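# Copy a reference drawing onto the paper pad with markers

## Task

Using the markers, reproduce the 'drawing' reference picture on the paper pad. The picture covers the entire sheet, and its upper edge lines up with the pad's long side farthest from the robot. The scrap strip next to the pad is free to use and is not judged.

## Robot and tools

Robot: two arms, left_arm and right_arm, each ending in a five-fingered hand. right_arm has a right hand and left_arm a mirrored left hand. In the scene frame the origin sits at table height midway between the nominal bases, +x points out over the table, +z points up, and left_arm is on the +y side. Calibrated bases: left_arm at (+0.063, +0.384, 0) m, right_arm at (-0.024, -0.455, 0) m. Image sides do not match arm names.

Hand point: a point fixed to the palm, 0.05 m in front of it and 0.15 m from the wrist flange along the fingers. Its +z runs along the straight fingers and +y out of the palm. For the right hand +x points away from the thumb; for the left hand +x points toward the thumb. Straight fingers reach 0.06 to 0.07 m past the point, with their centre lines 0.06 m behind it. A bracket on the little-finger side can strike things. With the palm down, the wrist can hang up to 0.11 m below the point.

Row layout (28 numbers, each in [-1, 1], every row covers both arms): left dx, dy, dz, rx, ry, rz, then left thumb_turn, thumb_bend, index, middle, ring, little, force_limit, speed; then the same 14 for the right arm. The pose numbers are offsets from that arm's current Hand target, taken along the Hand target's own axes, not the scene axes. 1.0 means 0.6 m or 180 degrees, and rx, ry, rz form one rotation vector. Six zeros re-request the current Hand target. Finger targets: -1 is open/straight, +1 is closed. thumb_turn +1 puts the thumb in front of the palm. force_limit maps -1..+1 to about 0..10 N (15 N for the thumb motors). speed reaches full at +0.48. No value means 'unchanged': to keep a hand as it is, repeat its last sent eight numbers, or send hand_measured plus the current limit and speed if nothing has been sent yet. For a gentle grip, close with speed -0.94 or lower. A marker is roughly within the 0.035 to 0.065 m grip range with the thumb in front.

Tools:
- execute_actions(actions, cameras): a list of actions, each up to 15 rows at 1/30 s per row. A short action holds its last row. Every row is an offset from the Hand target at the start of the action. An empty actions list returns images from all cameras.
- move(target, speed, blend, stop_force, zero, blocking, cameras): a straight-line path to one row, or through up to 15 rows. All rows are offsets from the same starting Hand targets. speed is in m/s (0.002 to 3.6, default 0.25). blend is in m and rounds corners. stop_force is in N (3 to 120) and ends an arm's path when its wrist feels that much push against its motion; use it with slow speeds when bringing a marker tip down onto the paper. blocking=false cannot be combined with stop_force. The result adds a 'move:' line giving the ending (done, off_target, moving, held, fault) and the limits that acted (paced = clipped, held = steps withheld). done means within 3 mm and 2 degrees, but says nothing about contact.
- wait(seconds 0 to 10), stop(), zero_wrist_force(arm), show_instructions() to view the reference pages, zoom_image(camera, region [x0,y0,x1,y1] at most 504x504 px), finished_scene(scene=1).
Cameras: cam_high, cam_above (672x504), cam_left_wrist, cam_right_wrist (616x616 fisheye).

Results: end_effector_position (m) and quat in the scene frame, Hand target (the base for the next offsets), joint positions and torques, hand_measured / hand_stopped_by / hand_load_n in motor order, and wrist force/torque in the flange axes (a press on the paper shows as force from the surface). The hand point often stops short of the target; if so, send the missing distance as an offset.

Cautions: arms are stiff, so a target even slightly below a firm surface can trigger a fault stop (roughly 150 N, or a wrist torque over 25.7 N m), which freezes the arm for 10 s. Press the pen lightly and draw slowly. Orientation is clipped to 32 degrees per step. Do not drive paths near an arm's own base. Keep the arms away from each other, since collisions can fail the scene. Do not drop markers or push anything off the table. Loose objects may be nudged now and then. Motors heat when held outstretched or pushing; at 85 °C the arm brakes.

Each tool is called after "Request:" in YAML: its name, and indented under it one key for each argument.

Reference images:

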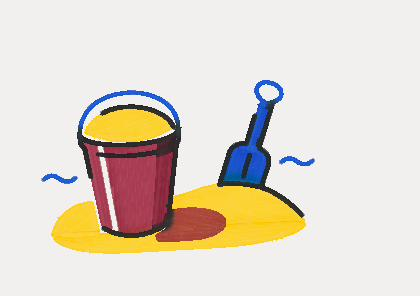

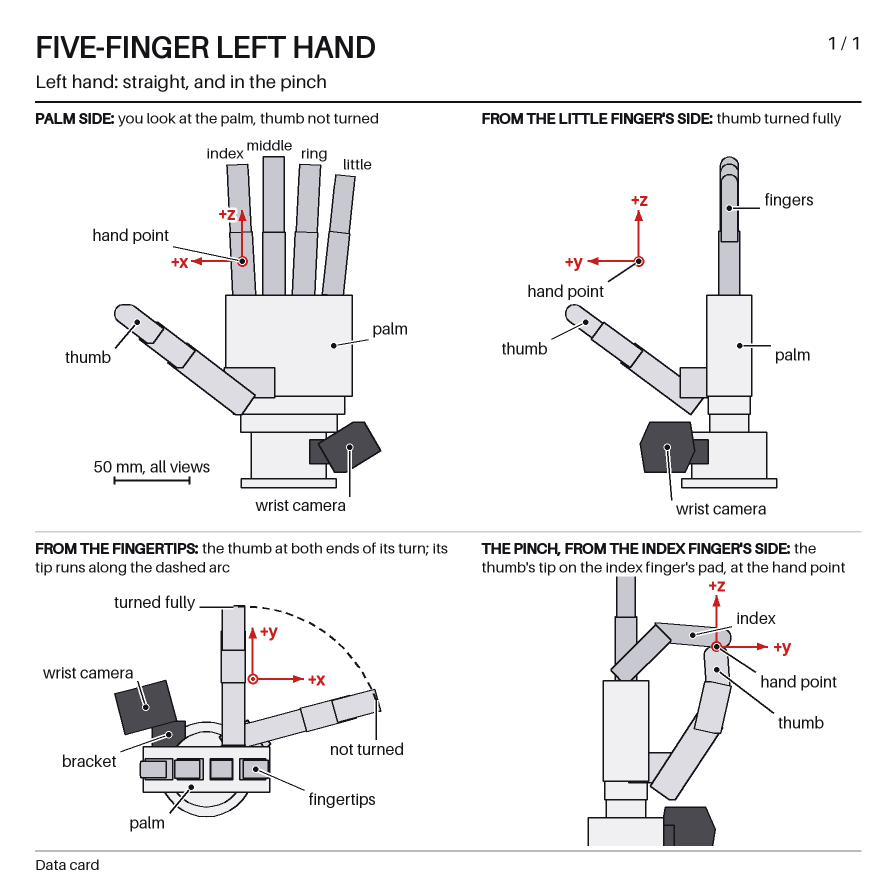

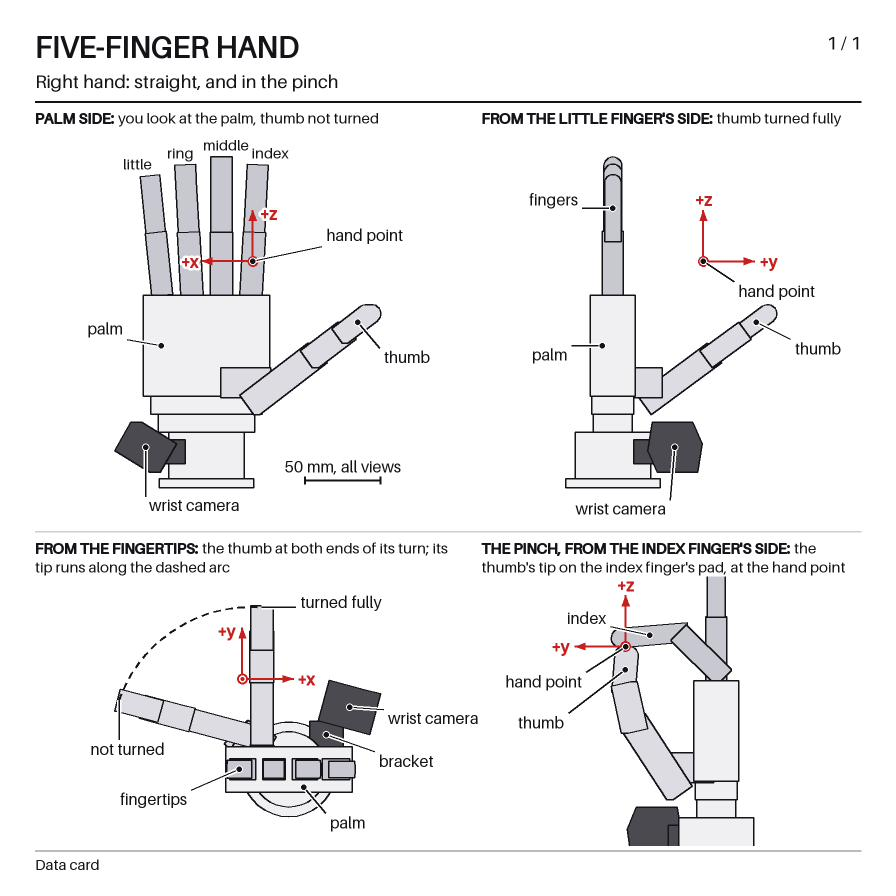

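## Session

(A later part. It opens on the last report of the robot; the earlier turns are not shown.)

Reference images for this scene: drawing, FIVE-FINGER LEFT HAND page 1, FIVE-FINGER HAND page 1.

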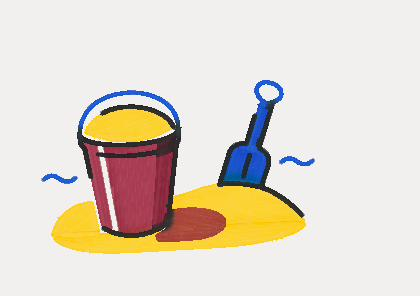

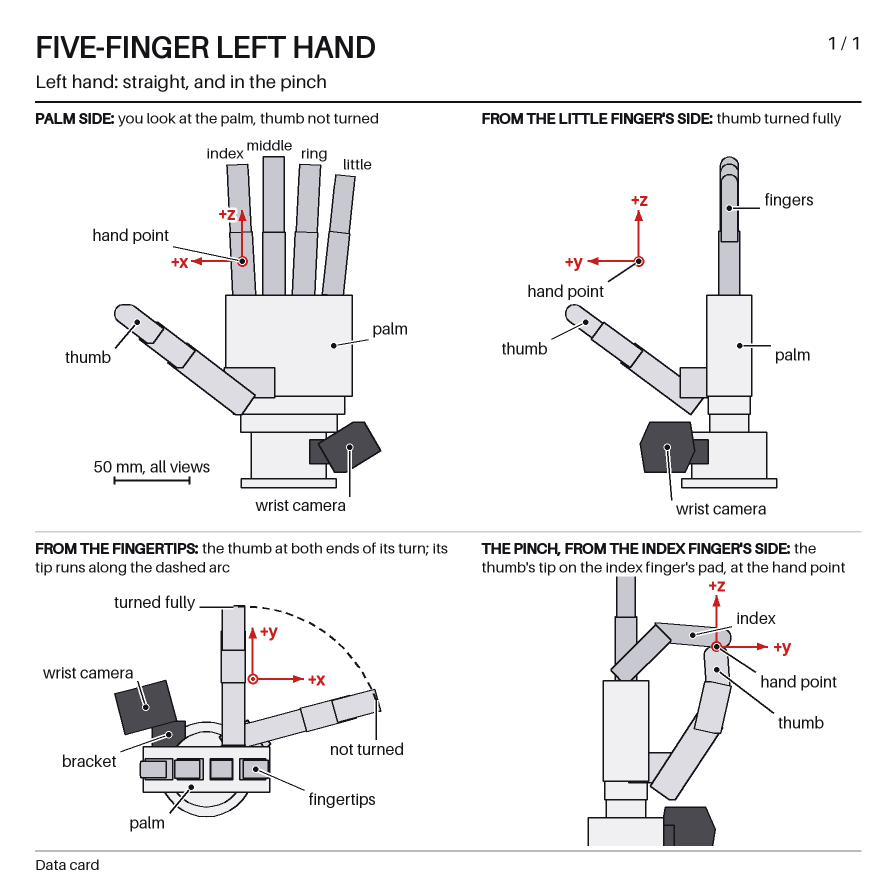

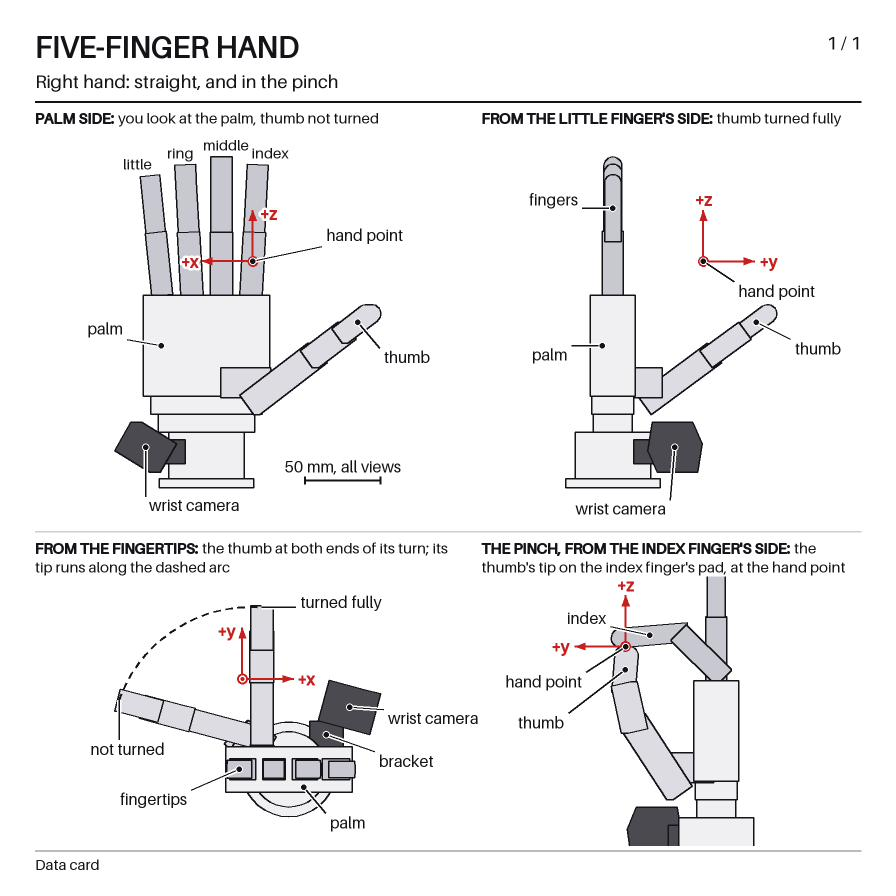

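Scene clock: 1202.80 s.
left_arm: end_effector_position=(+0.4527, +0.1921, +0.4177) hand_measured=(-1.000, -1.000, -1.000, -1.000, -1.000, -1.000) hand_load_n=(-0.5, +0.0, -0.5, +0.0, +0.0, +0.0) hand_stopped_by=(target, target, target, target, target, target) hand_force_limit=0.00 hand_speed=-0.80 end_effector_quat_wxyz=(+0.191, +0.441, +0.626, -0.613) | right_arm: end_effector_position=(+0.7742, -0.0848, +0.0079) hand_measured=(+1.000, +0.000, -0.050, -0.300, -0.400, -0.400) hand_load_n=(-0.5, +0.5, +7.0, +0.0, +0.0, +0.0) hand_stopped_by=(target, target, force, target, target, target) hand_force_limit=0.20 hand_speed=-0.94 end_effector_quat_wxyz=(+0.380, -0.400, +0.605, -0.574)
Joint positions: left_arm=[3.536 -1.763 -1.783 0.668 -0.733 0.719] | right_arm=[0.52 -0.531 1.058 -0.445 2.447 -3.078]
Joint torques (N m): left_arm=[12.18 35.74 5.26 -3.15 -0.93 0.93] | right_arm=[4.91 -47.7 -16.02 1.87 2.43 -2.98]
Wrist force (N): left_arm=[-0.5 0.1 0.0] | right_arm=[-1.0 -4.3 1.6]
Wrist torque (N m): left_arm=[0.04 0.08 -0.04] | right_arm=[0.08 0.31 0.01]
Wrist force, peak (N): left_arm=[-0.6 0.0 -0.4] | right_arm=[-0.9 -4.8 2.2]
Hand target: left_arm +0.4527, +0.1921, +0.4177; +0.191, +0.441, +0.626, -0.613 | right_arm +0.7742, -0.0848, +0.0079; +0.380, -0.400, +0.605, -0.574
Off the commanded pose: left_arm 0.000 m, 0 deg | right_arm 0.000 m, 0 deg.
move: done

Request:
move:
  target: [0,0,0,0,0,0, -1,-1,-1,-1,-1,-1, 0, -0.8, 0,-0.05,0,0,0,0, 1,0,0.31,-0.3,-0.4,-0.4, 0.2, -0.94]
  speed: 0.03
  cameras: ["cam_right_wrist", "cam_above", "cam_high"]

Request:
zoom_image:
  camera: "cam_right_wrist"
  region: [200, 170, 500, 470]

Scene clock: 1223.50 s.
left_arm: end_effector_position=(+0.4527, +0.1921, +0.4177) hand_measured=(-1.000, -1.000, -1.000, -1.000, -1.000, -1.000) hand_load_n=(+0.0, +0.0, +0.0, +0.0, +0.0, +0.0) hand_stopped_by=(target, target, target, target, target, target) hand_force_limit=0.00 hand_speed=-0.80 end_effector_quat_wxyz=(+0.191, +0.441, +0.626, -0.613) | right_arm: end_effector_position=(+0.7757, -0.0854, +0.0381) hand_measured=(+1.000, +0.000, -0.050, -0.300, -0.400, -0.400) hand_load_n=(-1.5, +2.0, +5.0, +0.0, +0.0, +0.0) hand_stopped_by=(target, target, force, target, target, target) hand_force_limit=0.20 hand_speed=-0.94 end_effector_quat_wxyz=(+0.380, -0.400, +0.605, -0.574)
Joint positions: left_arm=[3.536 -1.763 -1.783 0.668 -0.733 0.719] | right_arm=[0.519 -0.568 1.047 -0.397 2.446 -3.079]
Joint torques (N m): left_arm=[12.69 34.83 6.28 -3.26 -1.09 0.93] | right_arm=[-6.35 -48.94 -22.84 -2.53 -2.44 -2.19]
Wrist force (N): left_arm=[-0.7 0.2 0.0] | right_arm=[-0.9 0.8 -0.3]
Wrist torque (N m): left_arm=[0.06 0.11 -0.06] | right_arm=[0.03 0.20 0.04]
Wrist force, peak (N): left_arm=[-0.6 0.1 -0.5] | right_arm=[-0.9 -5.0 2.0]
Hand target: left_arm +0.4527, +0.1921, +0.4177; +0.191, +0.441, +0.626, -0.613 | right_arm +0.7757, -0.0854, +0.0378; +0.380, -0.400, +0.605, -0.574
Off the commanded pose: left_arm 0.000 m, 0 deg | right_arm 0.000 m, 0 deg.
move: done
camera_calibration:
cam_right_wrist: T_world_to_cam=[[-0.178087, -0.259009, -0.949315, 0.140934], [-0.176589, 0.957487, -0.228111, 0.222549], [0.96804, 0.127015, -0.216255, -0.618239], [0, 0, 0, 1]] pos_world=[0.662878, -0.0980591, 0.05086]
Images, in order (width x height): cam_high 672x504, cam_above 672x504, cam_right_wrist 616x616.

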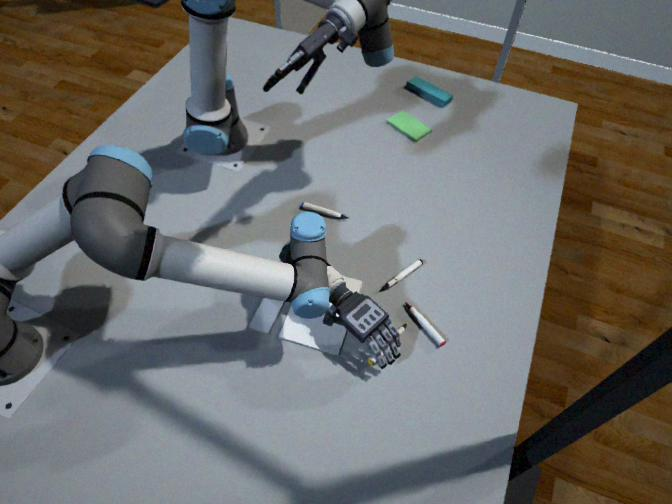

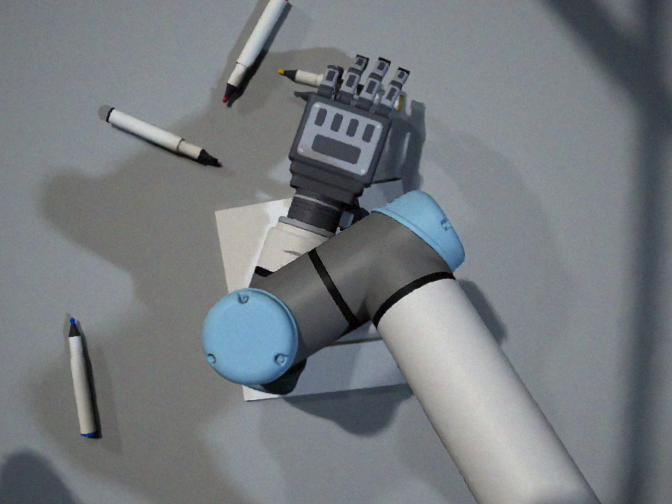

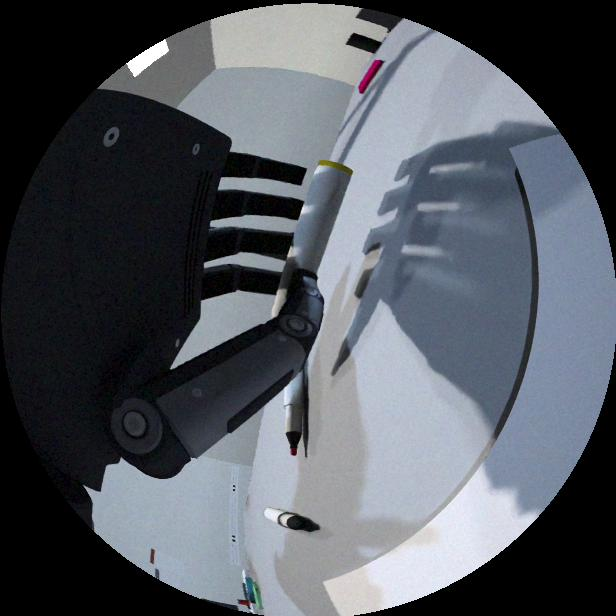

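Scaled by 1.680 from the camera's 616x616 image, which has a finer 880x880 frame.

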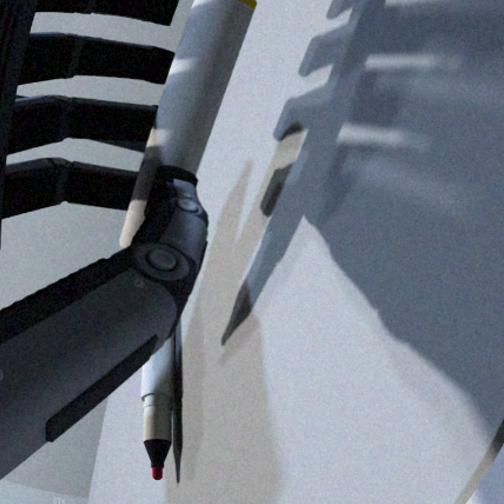

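Request:
move:
  target: [0,0,0,0,0,0, -1,-1,-1,-1,-1,-1, 0, -0.8, 0,0,0,0,0,0, 1,0,0.31,0.3,-0.4,-0.4, 0.0, -0.94]

Request:
move:
  target: [0,0,0,0,0,0, -1,-1,-1,-1,-1,-1, 0, -0.8, 0,0,0,0,0,0, 1,0,0.31,0.3,0.3,0.3, -0.85, -0.96]
  cameras: ["cam_right_wrist", "cam_above"]

Request:
zoom_image:
  camera: "cam_right_wrist"
  region: [200, 120, 500, 420]

Request:
zoom_image:
  camera: "cam_above"
  region: [260, 30, 430, 170]

Scene clock: 1238.40 s.
left_arm: end_effector_position=(+0.4527, +0.1921, +0.4177) hand_measured=(-1.000, -1.000, -1.000, -1.000, -1.000, -1.000) hand_load_n=(-0.5, +0.0, +0.0, +0.0, +0.0, +0.0) hand_stopped_by=(target, target, target, target, target, target) hand_force_limit=0.00 hand_speed=-0.80 end_effector_quat_wxyz=(+0.191, +0.441, +0.626, -0.613) | right_arm: end_effector_position=(+0.7757, -0.0854, +0.0378) hand_measured=(+1.000, -0.002, -0.050, -0.060, -0.400, -0.400) hand_load_n=(+1.5, +4.0, +4.5, +5.0, +0.0, +0.0) hand_stopped_by=(target, target, force, force, target, target) hand_force_limit=0.00 hand_speed=-0.94 end_effector_quat_wxyz=(+0.380, -0.400, +0.605, -0.574)
Joint positions: left_arm=[3.536 -1.763 -1.783 0.668 -0.733 0.719] | right_arm=[0.519 -0.568 1.047 -0.397 2.446 -3.078]
Joint torques (N m): left_arm=[12.24 33.91 6.65 -3.19 -1 0.87] | right_arm=[8.07 -49.78 -14.97 -3.33 2.33 1.63]
Wrist force (N): left_arm=[-0.4 -0.2 -0.2] | right_arm=[-1.4 0.4 -0.4]
Wrist torque (N m): left_arm=[0.01 0.06 -0.03] | right_arm=[-0.03 0.30 -0.01]
Wrist force, peak (N): left_arm=[-0.9 -0.1 0.1] | right_arm=[-1.4 0.9 -0.5]
Hand target: left_arm +0.4527, +0.1921, +0.4177; +0.191, +0.441, +0.626, -0.613 | right_arm +0.7757, -0.0854, +0.0378; +0.380, -0.400, +0.605, -0.574
Off the commanded pose: left_arm 0.000 m, 0 deg | right_arm 0.000 m, 0 deg.
move: done

Scene clock: 1241.50 s.
left_arm: end_effector_position=(+0.4527, +0.1921, +0.4177) hand_measured=(-1.000, -1.000, -1.000, -1.000, -1.000, -1.000) hand_load_n=(+0.0, +0.0, +0.0, +0.0, +0.0, +0.0) hand_stopped_by=(target, target, target, target, target, target) hand_force_limit=0.00 hand_speed=-0.80 end_effector_quat_wxyz=(+0.191, +0.441, +0.626, -0.613) | right_arm: end_effector_position=(+0.7757, -0.0854, +0.0378) hand_measured=(+1.000, -0.002, -0.050, -0.060, -0.076, -0.074) hand_load_n=(+2.5, +4.5, +5.5, +3.5, +0.5, +1.0) hand_stopped_by=(target, target, force, force, force, force) hand_force_limit=-0.85 hand_speed=-0.96 end_effector_quat_wxyz=(+0.380, -0.400, +0.605, -0.574)
Joint positions: left_arm=[3.536 -1.763 -1.783 0.668 -0.733 0.719] | right_arm=[0.519 -0.568 1.047 -0.397 2.446 -3.078]
Joint torques (N m): left_arm=[12.5 34.55 5.99 -3.25 -0.97 0.96] | right_arm=[7.9 -50.59 -15.2 -2.81 2.33 0.85]
Wrist force (N): left_arm=[-0.3 0.1 -0.2] | right_arm=[-1.1 0.8 -0.3]
Wrist torque (N m): left_arm=[0.06 0.04 -0.02] | right_arm=[0.01 0.24 0.03]
Wrist force, peak (N): left_arm=[-0.8 0.0 -0.3] | right_arm=[-1.5 0.8 -0.6]
Hand target: left_arm +0.4527, +0.1921, +0.4177; +0.191, +0.441, +0.626, -0.613 | right_arm +0.7757, -0.0854, +0.0378; +0.380, -0.400, +0.605, -0.574
Off the commanded pose: left_arm 0.000 m, 0 deg | right_arm 0.000 m, 0 deg.
move: done
camera_calibration:
cam_right_wrist: T_world_to_cam=[[-0.178107, -0.258901, -0.949341, 0.14077], [-0.176569, 0.957516, -0.228004, 0.222487], [0.96804, 0.127015, -0.216255, -0.618282], [0, 0, 0, 1]] pos_world=[0.662878, -0.0980585, 0.05066]
Images, in order (width x height): cam_above 672x504, cam_right_wrist 616x616.

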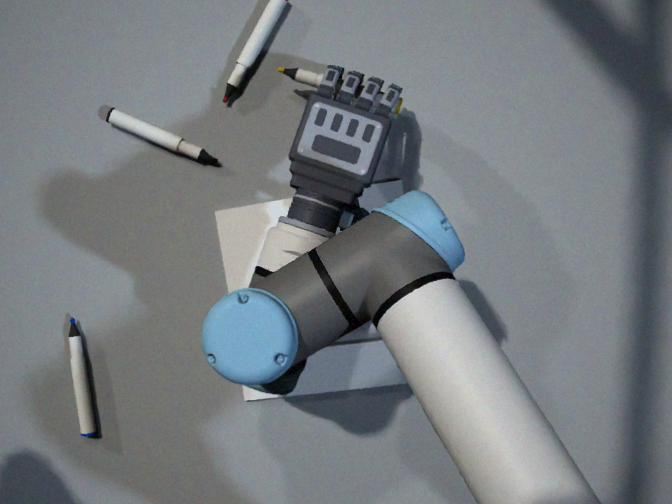

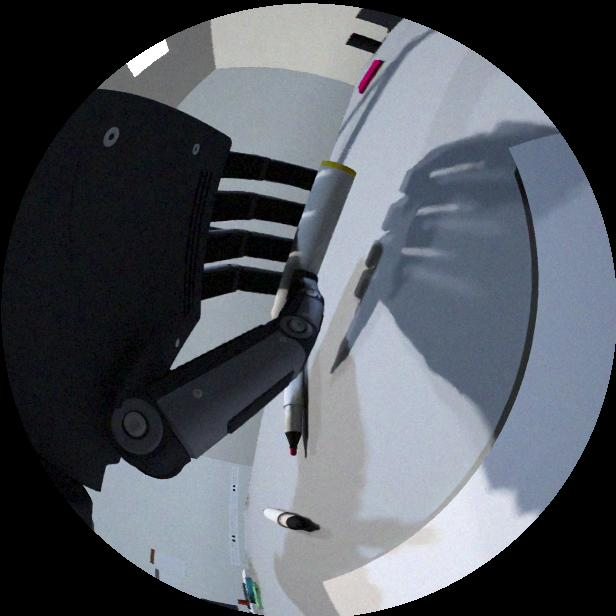

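Scaled by 1.680 from the camera's 616x616 image, which has a finer 880x880 frame.

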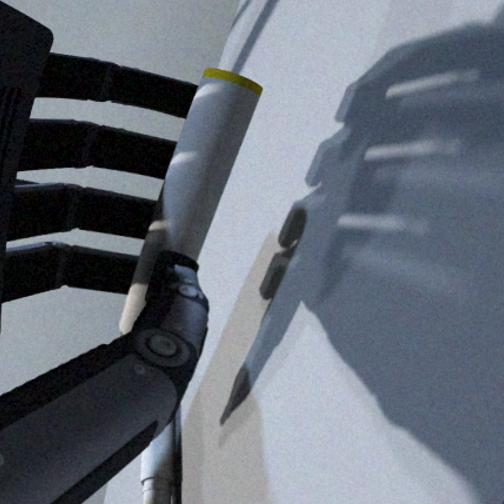

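Scaled by 2.965.

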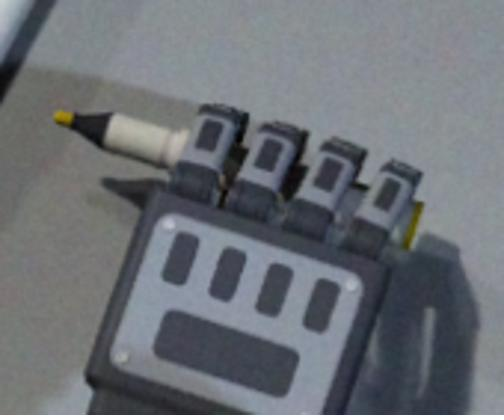

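Request:
move:
  target: [0,0,0,0,0,0, -1,-1,-1,-1,-1,-1, 0, -0.8, 0,0,0,0,0,0, 1,0,0.33,0.3,0.3,0.3, 0.5, -0.95]

Request:
move:
  target: [0,0,0,0,0,0, -1,-1,-1,-1,-1,-1, 0, -0.8, 0,0,0,0,0,0, 1,0,0.33,0.33,0.3,0.3, 0.3, -0.95]

Request:
move:
  target:
    - [0,0,0,0,0,0, -1,-1,-1,-1,-1,-1, 0, -0.8, 0,-0.183,-0.0095,0,0,0, 1,0,0.33,0.33,0.3,0.3, 0.3, -0.95]
    - [0,0,0,0,0,0, -1,-1,-1,-1,-1,-1, 0, -0.8, 0.158,-0.1627,-0.472,0.1313,-0.1058,-0.4935, 1,0,0.33,0.33,0.3,0.3, 0.3, -0.95]
  speed: 0.25
  blend: 0.02
  cameras: ["all"]

Scene clock: 1298.97 s.
left_arm: end_effector_position=(+0.4527, +0.1921, +0.4177) hand_measured=(-1.000, -1.000, -1.000, -1.000, -1.000, -1.000) hand_load_n=(+0.0, +0.0, +0.0, +0.0, +0.0, +0.0) hand_stopped_by=(target, target, target, target, target, target) hand_force_limit=0.00 hand_speed=-0.80 end_effector_quat_wxyz=(+0.191, +0.441, +0.626, -0.613) | right_arm: end_effector_position=(+0.7757, -0.0854, +0.0378) hand_measured=(+1.000, -0.002, -0.044, -0.060, -0.076, -0.074) hand_load_n=(+2.0, +5.5, +8.0, +3.0, +0.5, +1.5) hand_stopped_by=(target, target, force, force, force, force) hand_force_limit=0.50 hand_speed=-0.95 end_effector_quat_wxyz=(+0.380, -0.400, +0.605, -0.574)
Joint positions: left_arm=[3.536 -1.763 -1.783 0.668 -0.733 0.719] | right_arm=[0.519 -0.568 1.047 -0.397 2.446 -3.078]
Joint torques (N m): left_arm=[11.44 33.64 6.87 -3.32 -1.02 0.96] | right_arm=[7.69 -51.44 -14.91 -2.7 2.42 0.12]
Wrist force (N): left_arm=[-0.4 0.1 0.1] | right_arm=[-1.3 0.8 -0.4]
Wrist torque (N m): left_arm=[0.03 0.06 -0.03] | right_arm=[0.02 0.28 0.01]
Wrist force, peak (N): left_arm=[-0.9 -0.1 -0.1] | right_arm=[-1.4 1.3 -0.4]
Hand target: left_arm +0.4527, +0.1921, +0.4177; +0.191, +0.441, +0.626, -0.613 | right_arm +0.7757, -0.0854, +0.0378; +0.380, -0.400, +0.605, -0.574
Off the commanded pose: left_arm 0.000 m, 0 deg | right_arm 0.000 m, 0 deg.
move: done

Scene clock: 1299.47 s.
left_arm: end_effector_position=(+0.4527, +0.1921, +0.4177) hand_measured=(-1.000, -1.000, -1.000, -1.000, -1.000, -1.000) hand_load_n=(+0.0, +0.0, +0.0, +0.0, +0.0, +0.0) hand_stopped_by=(target, target, target, target, target, target) hand_force_limit=0.00 hand_speed=-0.80 end_effector_quat_wxyz=(+0.191, +0.441, +0.626, -0.613) | right_arm: end_effector_position=(+0.7757, -0.0854, +0.0378) hand_measured=(+1.000, -0.002, -0.044, -0.052, -0.076, -0.074) hand_load_n=(+2.0, +6.5, +7.0, +6.5, +0.0, +0.5) hand_stopped_by=(target, target, force, force, force, force) hand_force_limit=0.30 hand_speed=-0.95 end_effector_quat_wxyz=(+0.380, -0.400, +0.605, -0.574)
Joint positions: left_arm=[3.536 -1.763 -1.783 0.668 -0.733 0.719] | right_arm=[0.519 -0.568 1.047 -0.397 2.446 -3.078]
Joint torques (N m): left_arm=[12.53 33.94 6.35 -3.2 -1.13 0.74] | right_arm=[7.52 -50.44 -14.4 -2.59 2.27 -0.22]
Wrist force (N): left_arm=[-0.5 0.0 -0.1] | right_arm=[-1.0 0.8 -0.6]
Wrist torque (N m): left_arm=[0.03 0.07 -0.04] | right_arm=[0.03 0.24 0.02]
Wrist force, peak (N): left_arm=[-0.7 -0.2 -0.2] | right_arm=[-1.3 1.0 -0.3]
Hand target: left_arm +0.4527, +0.1921, +0.4177; +0.191, +0.441, +0.626, -0.613 | right_arm +0.7757, -0.0854, +0.0378; +0.380, -0.400, +0.605, -0.574
Off the commanded pose: left_arm 0.000 m, 0 deg | right_arm 0.000 m, 0 deg.
move: done

Scene clock: 1303.67 s.
left_arm: end_effector_position=(+0.4527, +0.1921, +0.4177) hand_measured=(-1.000, -1.000, -1.000, -1.000, -1.000, -1.000) hand_load_n=(+0.0, +0.0, +0.0, +0.0, +0.0, +0.0) hand_stopped_by=(target, target, target, target, target, target) hand_force_limit=0.00 hand_speed=-0.80 end_effector_quat_wxyz=(+0.191, +0.441, +0.626, -0.613) | right_arm: end_effector_position=(+0.4830, -0.0640, +0.1501) hand_measured=(+1.000, -0.002, -0.044, -0.052, -0.076, -0.074) hand_load_n=(+2.0, +6.0, +7.0, +6.5, +0.0, +1.0) hand_stopped_by=(target, target, force, force, force, force) hand_force_limit=0.30 hand_speed=-0.95 end_effector_quat_wxyz=(-0.026, +0.707, +0.025, +0.707)
Joint positions: left_arm=[3.536 -1.763 -1.783 0.668 -0.733 0.719] | right_arm=[0.817 -1.105 1.835 -0.73 2.271 -4.711]
Joint torques (N m): left_arm=[11.03 34.6 6.72 -3.35 -0.95 0.8] | right_arm=[-6.39 -28.59 -27.13 -3.7 2.22 0.49]
Wrist force (N): left_arm=[-0.3 -0.2 -0.1] | right_arm=[0.2 0.3 0.9]
Wrist torque (N m): left_arm=[0.00 0.05 -0.02] | right_arm=[-0.05 -0.09 0.07]
Wrist force, peak (N): left_arm=[-0.8 0.0 -0.4] | right_arm=[-1.3 3.2 -0.1]
Hand target: left_arm +0.4527, +0.1921, +0.4177; +0.191, +0.441, +0.626, -0.613 | right_arm +0.4830, -0.0641, +0.1501; -0.026, +0.707, +0.025, +0.707
Off the commanded pose: left_arm 0.000 m, 0 deg | right_arm 0.000 m, 0 deg.
move: done
camera_calibration:
cam_left_wrist: T_world_to_cam=[[-0.886639, 0.2123, 0.410853, 0.18323], [-0.134576, 0.731512, -0.668416, 0.198476], [-0.442448, -0.647935, -0.620016, 0.69718], [0, 0, 0, 1]] pos_world=[0.497636, 0.26764, 0.489647]
cam_right_wrist: T_world_to_cam=[[0.0562279, -0.949862, 0.307573, -0.145294], [-0.504701, -0.292843, -0.812108, 0.342007], [0.861461, -0.109569, -0.495862, -0.235017], [0, 0, 0, 1]] pos_world=[0.383239, -0.0636057, 0.205899]

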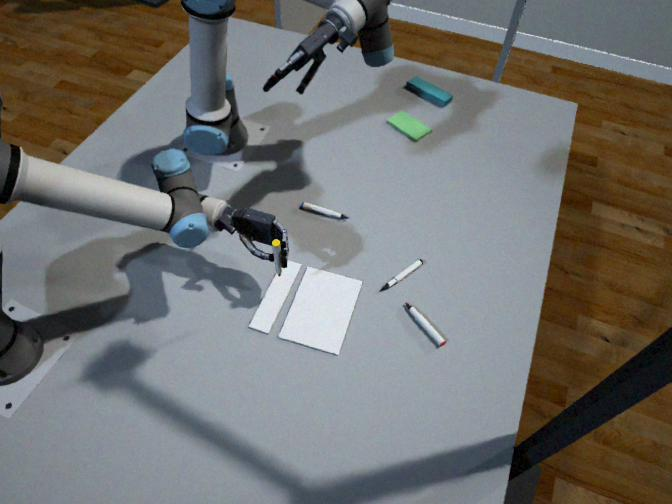

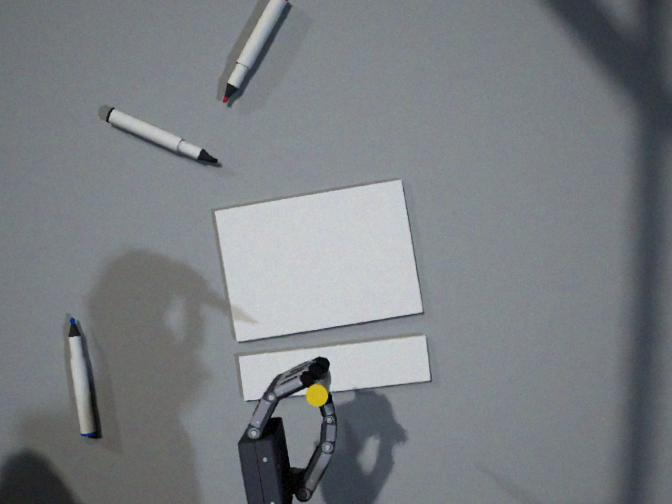

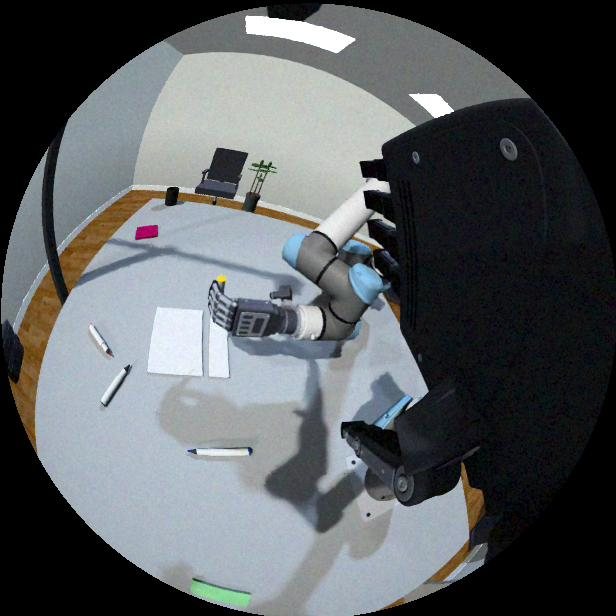

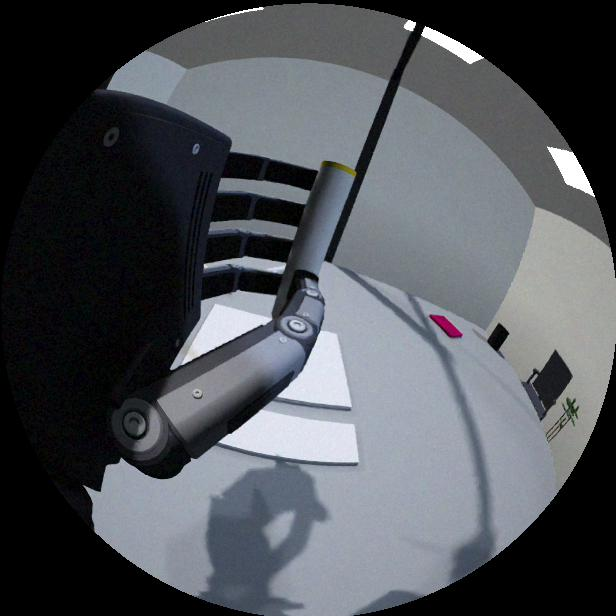

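Request:
move:
  target: [0,0,0,0,0,0, -1,-1,-1,-1,-1,-1, 0, -0.8, -0.1333,0,-0.025,0,0,0, 1,0,0.33,0.33,0.3,0.3, 0.3, -0.95]
  speed: 0.15
  cameras: ["cam_above", "cam_right_wrist", "cam_high"]

Request:
zoom_image:
  camera: "cam_high"
  region: [230, 200, 370, 340]

Request:
zoom_image:
  camera: "cam_above"
  region: [220, 320, 440, 480]

Scene clock: 1332.37 s.
left_arm: end_effector_position=(+0.4527, +0.1921, +0.4177) hand_measured=(-1.000, -1.000, -1.000, -1.000, -1.000, -1.000) hand_load_n=(+0.0, +0.0, +0.0, +0.0, -0.5, -0.5) hand_stopped_by=(target, target, target, target, target, target) hand_force_limit=0.00 hand_speed=-0.80 end_effector_quat_wxyz=(+0.191, +0.441, +0.626, -0.613) | right_arm: end_effector_position=(+0.4680, -0.0651, +0.0702) hand_measured=(+1.000, -0.002, -0.044, -0.052, -0.076, -0.074) hand_load_n=(+2.0, +6.0, +7.5, +6.5, +0.5, +1.0) hand_stopped_by=(target, target, force, force, force, force) hand_force_limit=0.30 hand_speed=-0.95 end_effector_quat_wxyz=(-0.026, +0.707, +0.025, +0.707)
Joint positions: left_arm=[3.536 -1.763 -1.783 0.668 -0.733 0.719] | right_arm=[0.838 -0.975 1.9 -0.925 2.292 -4.712]
Joint torques (N m): left_arm=[10.68 34.09 6.39 -3.25 -0.9 0.88] | right_arm=[-8.6 -36.79 -24.98 -1.01 -2.7 -2.95]
Wrist force (N): left_arm=[-0.3 -0.3 -0.3] | right_arm=[-0.3 0.5 1.2]
Wrist torque (N m): left_arm=[0.00 0.05 -0.02] | right_arm=[-0.04 0.02 0.17]
Wrist force, peak (N): left_arm=[-0.7 -0.1 -0.6] | right_arm=[1.2 0.5 1.4]
Hand target: left_arm +0.4527, +0.1921, +0.4177; +0.191, +0.441, +0.626, -0.613 | right_arm +0.4680, -0.0651, +0.0701; -0.026, +0.707, +0.025, +0.707
Off the commanded pose: left_arm 0.000 m, 0 deg | right_arm 0.000 m, 0 deg.
move: done
camera_calibration:
cam_right_wrist: T_world_to_cam=[[0.0560431, -0.949795, 0.307811, -0.120848], [-0.50477, -0.292948, -0.812027, 0.269155], [0.861433, -0.109866, -0.495846, -0.261894], [0, 0, 0, 1]] pos_world=[0.368238, -0.0647058, 0.125901]
Images, in order (width x height): cam_high 672x504, cam_above 672x504, cam_right_wrist 616x616.

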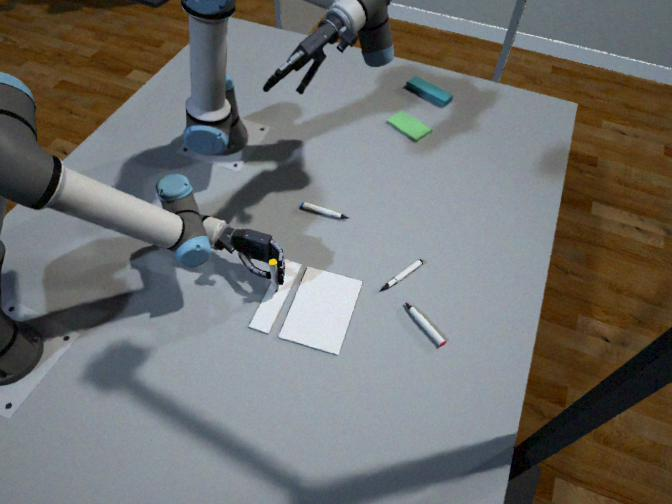

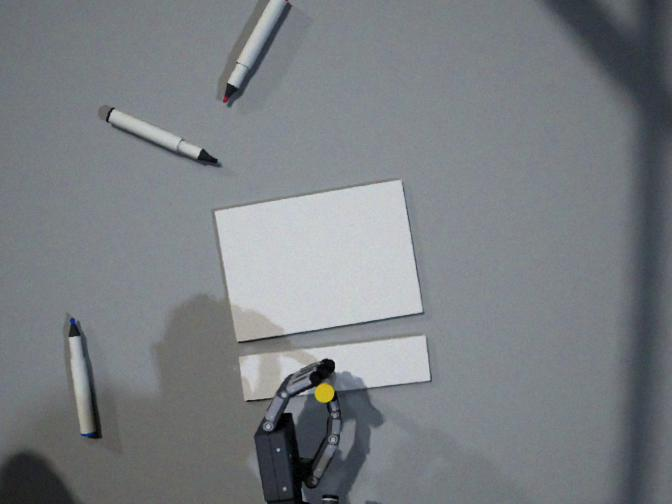

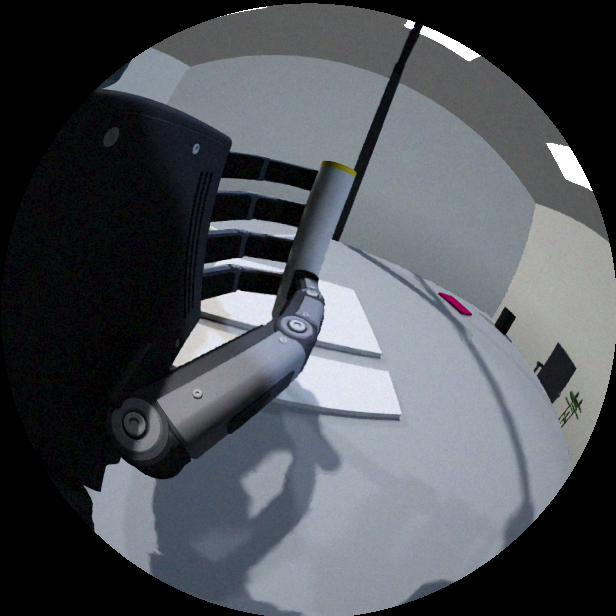

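Scaled by 3.600.

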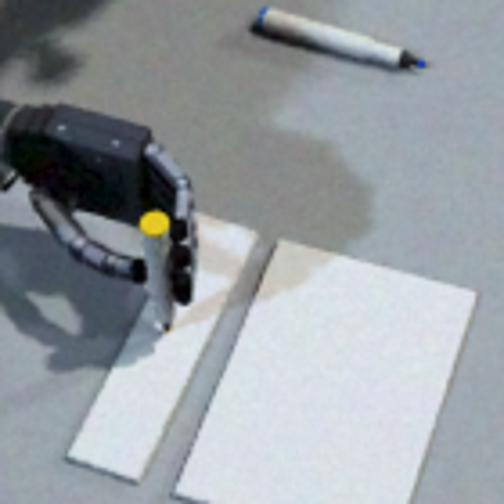

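Scaled by 2.291.

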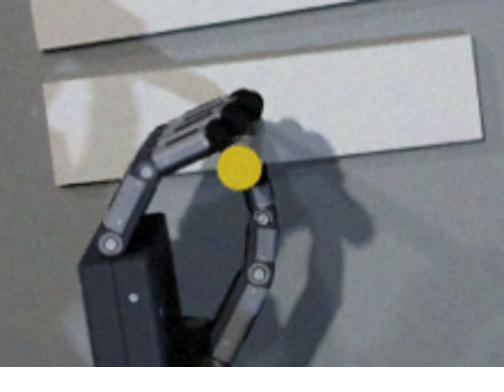

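Request:
move:
  target: [0,0,0,0,0,0, -1,-1,-1,-1,-1,-1, 0, -0.8, -0.04,0,0,0,0,0, 1,0,0.33,0.33,0.3,0.3, 0.3, -0.95]
  speed: 0.006
  stop_force: 3
  cameras: ["cam_above", "cam_high"]

Request:
zoom_image:
  camera: "cam_high"
  region: [230, 230, 330, 330]

Scene clock: 1369.13 s.
left_arm: end_effector_position=(+0.4527, +0.1921, +0.4177) hand_measured=(-1.000, -1.000, -1.000, -1.000, -1.000, -1.000) hand_load_n=(+0.0, +0.0, +0.0, +0.0, +0.0, -0.5) hand_stopped_by=(target, target, target, target, target, target) hand_force_limit=0.00 hand_speed=-0.80 end_effector_quat_wxyz=(+0.191, +0.441, +0.626, -0.613) | right_arm: end_effector_position=(+0.4681, -0.0650, +0.0684) hand_measured=(+1.000, -0.002, -0.044, -0.052, -0.076, -0.074) hand_load_n=(+1.5, +6.5, +7.0, +6.5, +0.0, +1.5) hand_stopped_by=(target, target, force, force, force, force) hand_force_limit=0.30 hand_speed=-0.95 end_effector_quat_wxyz=(-0.026, +0.707, +0.025, +0.707)
Joint positions: left_arm=[3.536 -1.763 -1.783 0.668 -0.733 0.719] | right_arm=[0.838 -0.971 1.901 -0.93 2.292 -4.712]
Joint torques (N m): left_arm=[11.78 33.52 6.47 -3.02 -1.01 0.79] | right_arm=[-6.68 -46.91 -18.27 1.8 -2.74 -2.48]
Wrist force (N): left_arm=[-0.5 0.0 0.0] | right_arm=[3.7 0.5 1.3]
Wrist torque (N m): left_arm=[0.03 0.07 -0.04] | right_arm=[-0.05 -0.01 0.20]
Wrist force, peak (N): left_arm=[-0.7 -0.3 -0.3] | right_arm=[6.0 0.4 1.3]
Hand target: left_arm +0.4527, +0.1921, +0.4177; +0.191, +0.441, +0.626, -0.613 | right_arm +0.4681, -0.0650, +0.0684; -0.026, +0.707, +0.025, +0.707 (not the last commanded pose)
Off the commanded pose: left_arm 0.000 m, 0 deg | right_arm 0.022 m, 0 deg.
move: contact (right_arm)
Images, in order (width x height): cam_high 672x504, cam_above 672x504.

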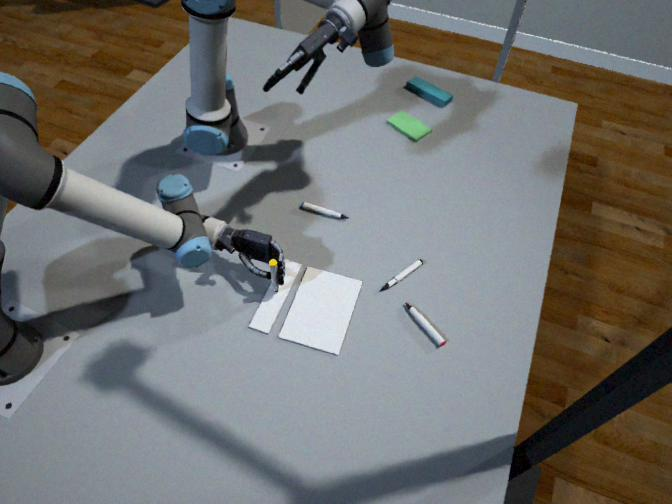

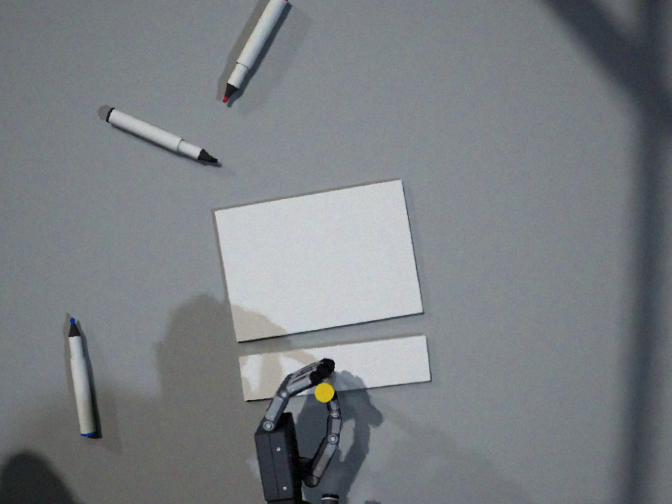

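Scaled by 5.040.

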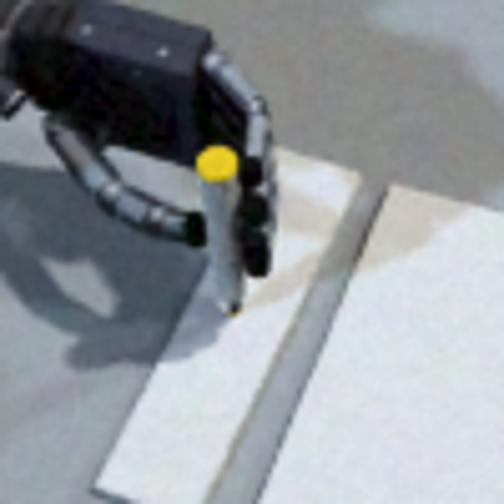

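Request:
move:
  target: [0,0,0,0,0,0, -1,-1,-1,-1,-1,-1, 0, -0.8, 0.0005,0,0,0,0,0, 1,0,0.33,0.33,0.3,0.3, 0.3, -0.95]
  speed: 0.01

Request:
move:
  target: [0,0,0,0,0,0, -1,-1,-1,-1,-1,-1, 0, -0.8, 0.0005,0,0,0,0,0, 1,0,0.33,0.33,0.3,0.3, 0.3, -0.95]
  speed: 0.01

Request:
move:
  target: [0,0,0,0,0,0, -1,-1,-1,-1,-1,-1, 0, -0.8, 0.0005,0,0,0,0,0, 1,0,0.33,0.33,0.3,0.3, 0.3, -0.95]
  speed: 0.01

Request:
move:
  target: [0,0,0,0,0,0, -1,-1,-1,-1,-1,-1, 0, -0.8, 0.0005,0,0,0,0,0, 1,0,0.33,0.33,0.3,0.3, 0.3, -0.95]
  speed: 0.01

Scene clock: 1389.10 s.
left_arm: end_effector_position=(+0.4527, +0.1921, +0.4177) hand_measured=(-1.000, -1.000, -1.000, -1.000, -1.000, -1.000) hand_load_n=(+0.0, +0.0, +0.0, +0.0, +0.0, +0.0) hand_stopped_by=(target, target, target, target, target, target) hand_force_limit=0.00 hand_speed=-0.80 end_effector_quat_wxyz=(+0.191, +0.441, +0.626, -0.613) | right_arm: end_effector_position=(+0.4681, -0.0650, +0.0687) hand_measured=(+1.000, -0.002, -0.044, -0.052, -0.076, -0.074) hand_load_n=(+1.5, +6.0, +7.0, +6.5, +0.0, +1.0) hand_stopped_by=(target, target, force, force, force, force) hand_force_limit=0.30 hand_speed=-0.95 end_effector_quat_wxyz=(-0.026, +0.707, +0.025, +0.707)
Joint positions: left_arm=[3.536 -1.763 -1.783 0.668 -0.733 0.719] | right_arm=[0.838 -0.971 1.9 -0.929 2.292 -4.712]
Joint torques (N m): left_arm=[11.15 32.79 7.38 -3.04 -0.78 0.71] | right_arm=[3.02 -47.49 -21.85 1.3 -2.7 -2.35]
Wrist force (N): left_arm=[-0.5 0.0 -0.2] | right_arm=[1.6 0.5 1.0]
Wrist torque (N m): left_arm=[0.04 0.07 -0.03] | right_arm=[-0.03 -0.06 0.22]
Wrist force, peak (N): left_arm=[-1.0 -0.2 -0.1] | right_arm=[4.0 0.8 1.6]
Hand target: left_arm +0.4527, +0.1921, +0.4177; +0.191, +0.441, +0.626, -0.613 | right_arm +0.4681, -0.0650, +0.0687; -0.026, +0.707, +0.025, +0.707
Off the commanded pose: left_arm 0.000 m, 0 deg | right_arm 0.000 m, 0 deg.
move: done

Scene clock: 1389.80 s.
left_arm: end_effector_position=(+0.4527, +0.1921, +0.4177) hand_measured=(-1.000, -1.000, -1.000, -1.000, -1.000, -1.000) hand_load_n=(+0.0, +0.0, +0.0, +0.0, +0.0, +0.0) hand_stopped_by=(target, target, target, target, target, target) hand_force_limit=0.00 hand_speed=-0.80 end_effector_quat_wxyz=(+0.191, +0.441, +0.626, -0.613) | right_arm: end_effector_position=(+0.4681, -0.0650, +0.0690) hand_measured=(+1.000, -0.002, -0.044, -0.052, -0.076, -0.074) hand_load_n=(+2.0, +6.5, +7.0, +6.5, +0.0, +1.0) hand_stopped_by=(target, target, force, force, force, force) hand_force_limit=0.30 hand_speed=-0.95 end_effector_quat_wxyz=(-0.026, +0.707, +0.025, +0.707)
Joint positions: left_arm=[3.536 -1.763 -1.783 0.668 -0.733 0.719] | right_arm=[0.838 -0.972 1.9 -0.928 2.292 -4.712]
Joint torques (N m): left_arm=[10.61 33.03 7.23 -3.12 -0.93 0.62] | right_arm=[3.12 -47.94 -24.5 1.19 -2.7 -2.25]
Wrist force (N): left_arm=[-0.3 0.1 -0.1] | right_arm=[0.3 0.4 1.1]
Wrist torque (N m): left_arm=[0.04 0.05 -0.02] | right_arm=[-0.04 -0.06 0.21]
Wrist force, peak (N): left_arm=[-0.7 0.0 -0.1] | right_arm=[1.4 0.3 1.3]
Hand target: left_arm +0.4527, +0.1921, +0.4177; +0.191, +0.441, +0.626, -0.613 | right_arm +0.4681, -0.0650, +0.0690; -0.026, +0.707, +0.025, +0.707
Off the commanded pose: left_arm 0.000 m, 0 deg | right_arm 0.000 m, 0 deg.
move: done

Scene clock: 1390.50 s.
left_arm: end_effector_position=(+0.4527, +0.1921, +0.4177) hand_measured=(-1.000, -1.000, -1.000, -1.000, -1.000, -1.000) hand_load_n=(+0.0, +0.0, +0.0, +0.0, +0.0, +0.0) hand_stopped_by=(target, target, target, target, target, target) hand_force_limit=0.00 hand_speed=-0.80 end_effector_quat_wxyz=(+0.191, +0.441, +0.626, -0.613) | right_arm: end_effector_position=(+0.4681, -0.0650, +0.0693) hand_measured=(+1.000, -0.002, -0.044, -0.052, -0.076, -0.074) hand_load_n=(+2.0, +6.5, +7.0, +6.5, +0.0, +1.0) hand_stopped_by=(target, target, force, force, force, force) hand_force_limit=0.30 hand_speed=-0.95 end_effector_quat_wxyz=(-0.026, +0.707, +0.025, +0.707)
Joint positions: left_arm=[3.536 -1.763 -1.783 0.668 -0.733 0.719] | right_arm=[0.838 -0.973 1.9 -0.928 2.292 -4.712]
Joint torques (N m): left_arm=[10.72 32.75 7.31 -3.25 -0.8 0.63] | right_arm=[3.98 -47.68 -25.5 1.13 -2.87 -2.26]
Wrist force (N): left_arm=[-0.7 -0.2 -0.1] | right_arm=[0.0 0.3 1.3]
Wrist torque (N m): left_arm=[0.00 0.10 -0.04] | right_arm=[-0.09 -0.03 0.20]
Wrist force, peak (N): left_arm=[-0.8 -0.1 -0.2] | right_arm=[0.0 0.5 1.5]
Hand target: left_arm +0.4527, +0.1921, +0.4177; +0.191, +0.441, +0.626, -0.613 | right_arm +0.4681, -0.0650, +0.0693; -0.026, +0.707, +0.025, +0.707
Off the commanded pose: left_arm 0.000 m, 0 deg | right_arm 0.000 m, 0 deg.
move: done

Scene clock: 1391.20 s.
left_arm: end_effector_position=(+0.4527, +0.1921, +0.4177) hand_measured=(-1.000, -1.000, -1.000, -1.000, -1.000, -1.000) hand_load_n=(+0.0, +0.0, +0.0, -0.5, +0.0, +0.0) hand_stopped_by=(target, target, target, target, target, target) hand_force_limit=0.00 hand_speed=-0.80 end_effector_quat_wxyz=(+0.191, +0.441, +0.626, -0.613) | right_arm: end_effector_position=(+0.4681, -0.0650, +0.0696) hand_measured=(+1.000, -0.002, -0.044, -0.052, -0.076, -0.074) hand_load_n=(+2.0, +6.5, +7.0, +6.5, +0.0, +1.0) hand_stopped_by=(target, target, force, force, force, force) hand_force_limit=0.30 hand_speed=-0.95 end_effector_quat_wxyz=(-0.026, +0.707, +0.025, +0.707)
Joint positions: left_arm=[3.536 -1.763 -1.783 0.668 -0.733 0.719] | right_arm=[0.838 -0.973 1.9 -0.927 2.292 -4.712]
Joint torques (N m): left_arm=[11.41 32.26 7.55 -3.09 -0.79 0.55] | right_arm=[3.68 -48.31 -24.7 1.22 -2.83 -2.21]
Wrist force (N): left_arm=[-0.5 0.0 0.0] | right_arm=[-0.3 0.3 1.1]
Wrist torque (N m): left_arm=[0.03 0.07 -0.03] | right_arm=[-0.07 0.02 0.18]
Wrist force, peak (N): left_arm=[-0.6 0.0 -0.2] | right_arm=[0.2 0.5 1.4]
Hand target: left_arm +0.4527, +0.1921, +0.4177; +0.191, +0.441, +0.626, -0.613 | right_arm +0.4681, -0.0650, +0.0696; -0.026, +0.707, +0.025, +0.707
Off the commanded pose: left_arm 0.000 m, 0 deg | right_arm 0.000 m, 0 deg.
move: done


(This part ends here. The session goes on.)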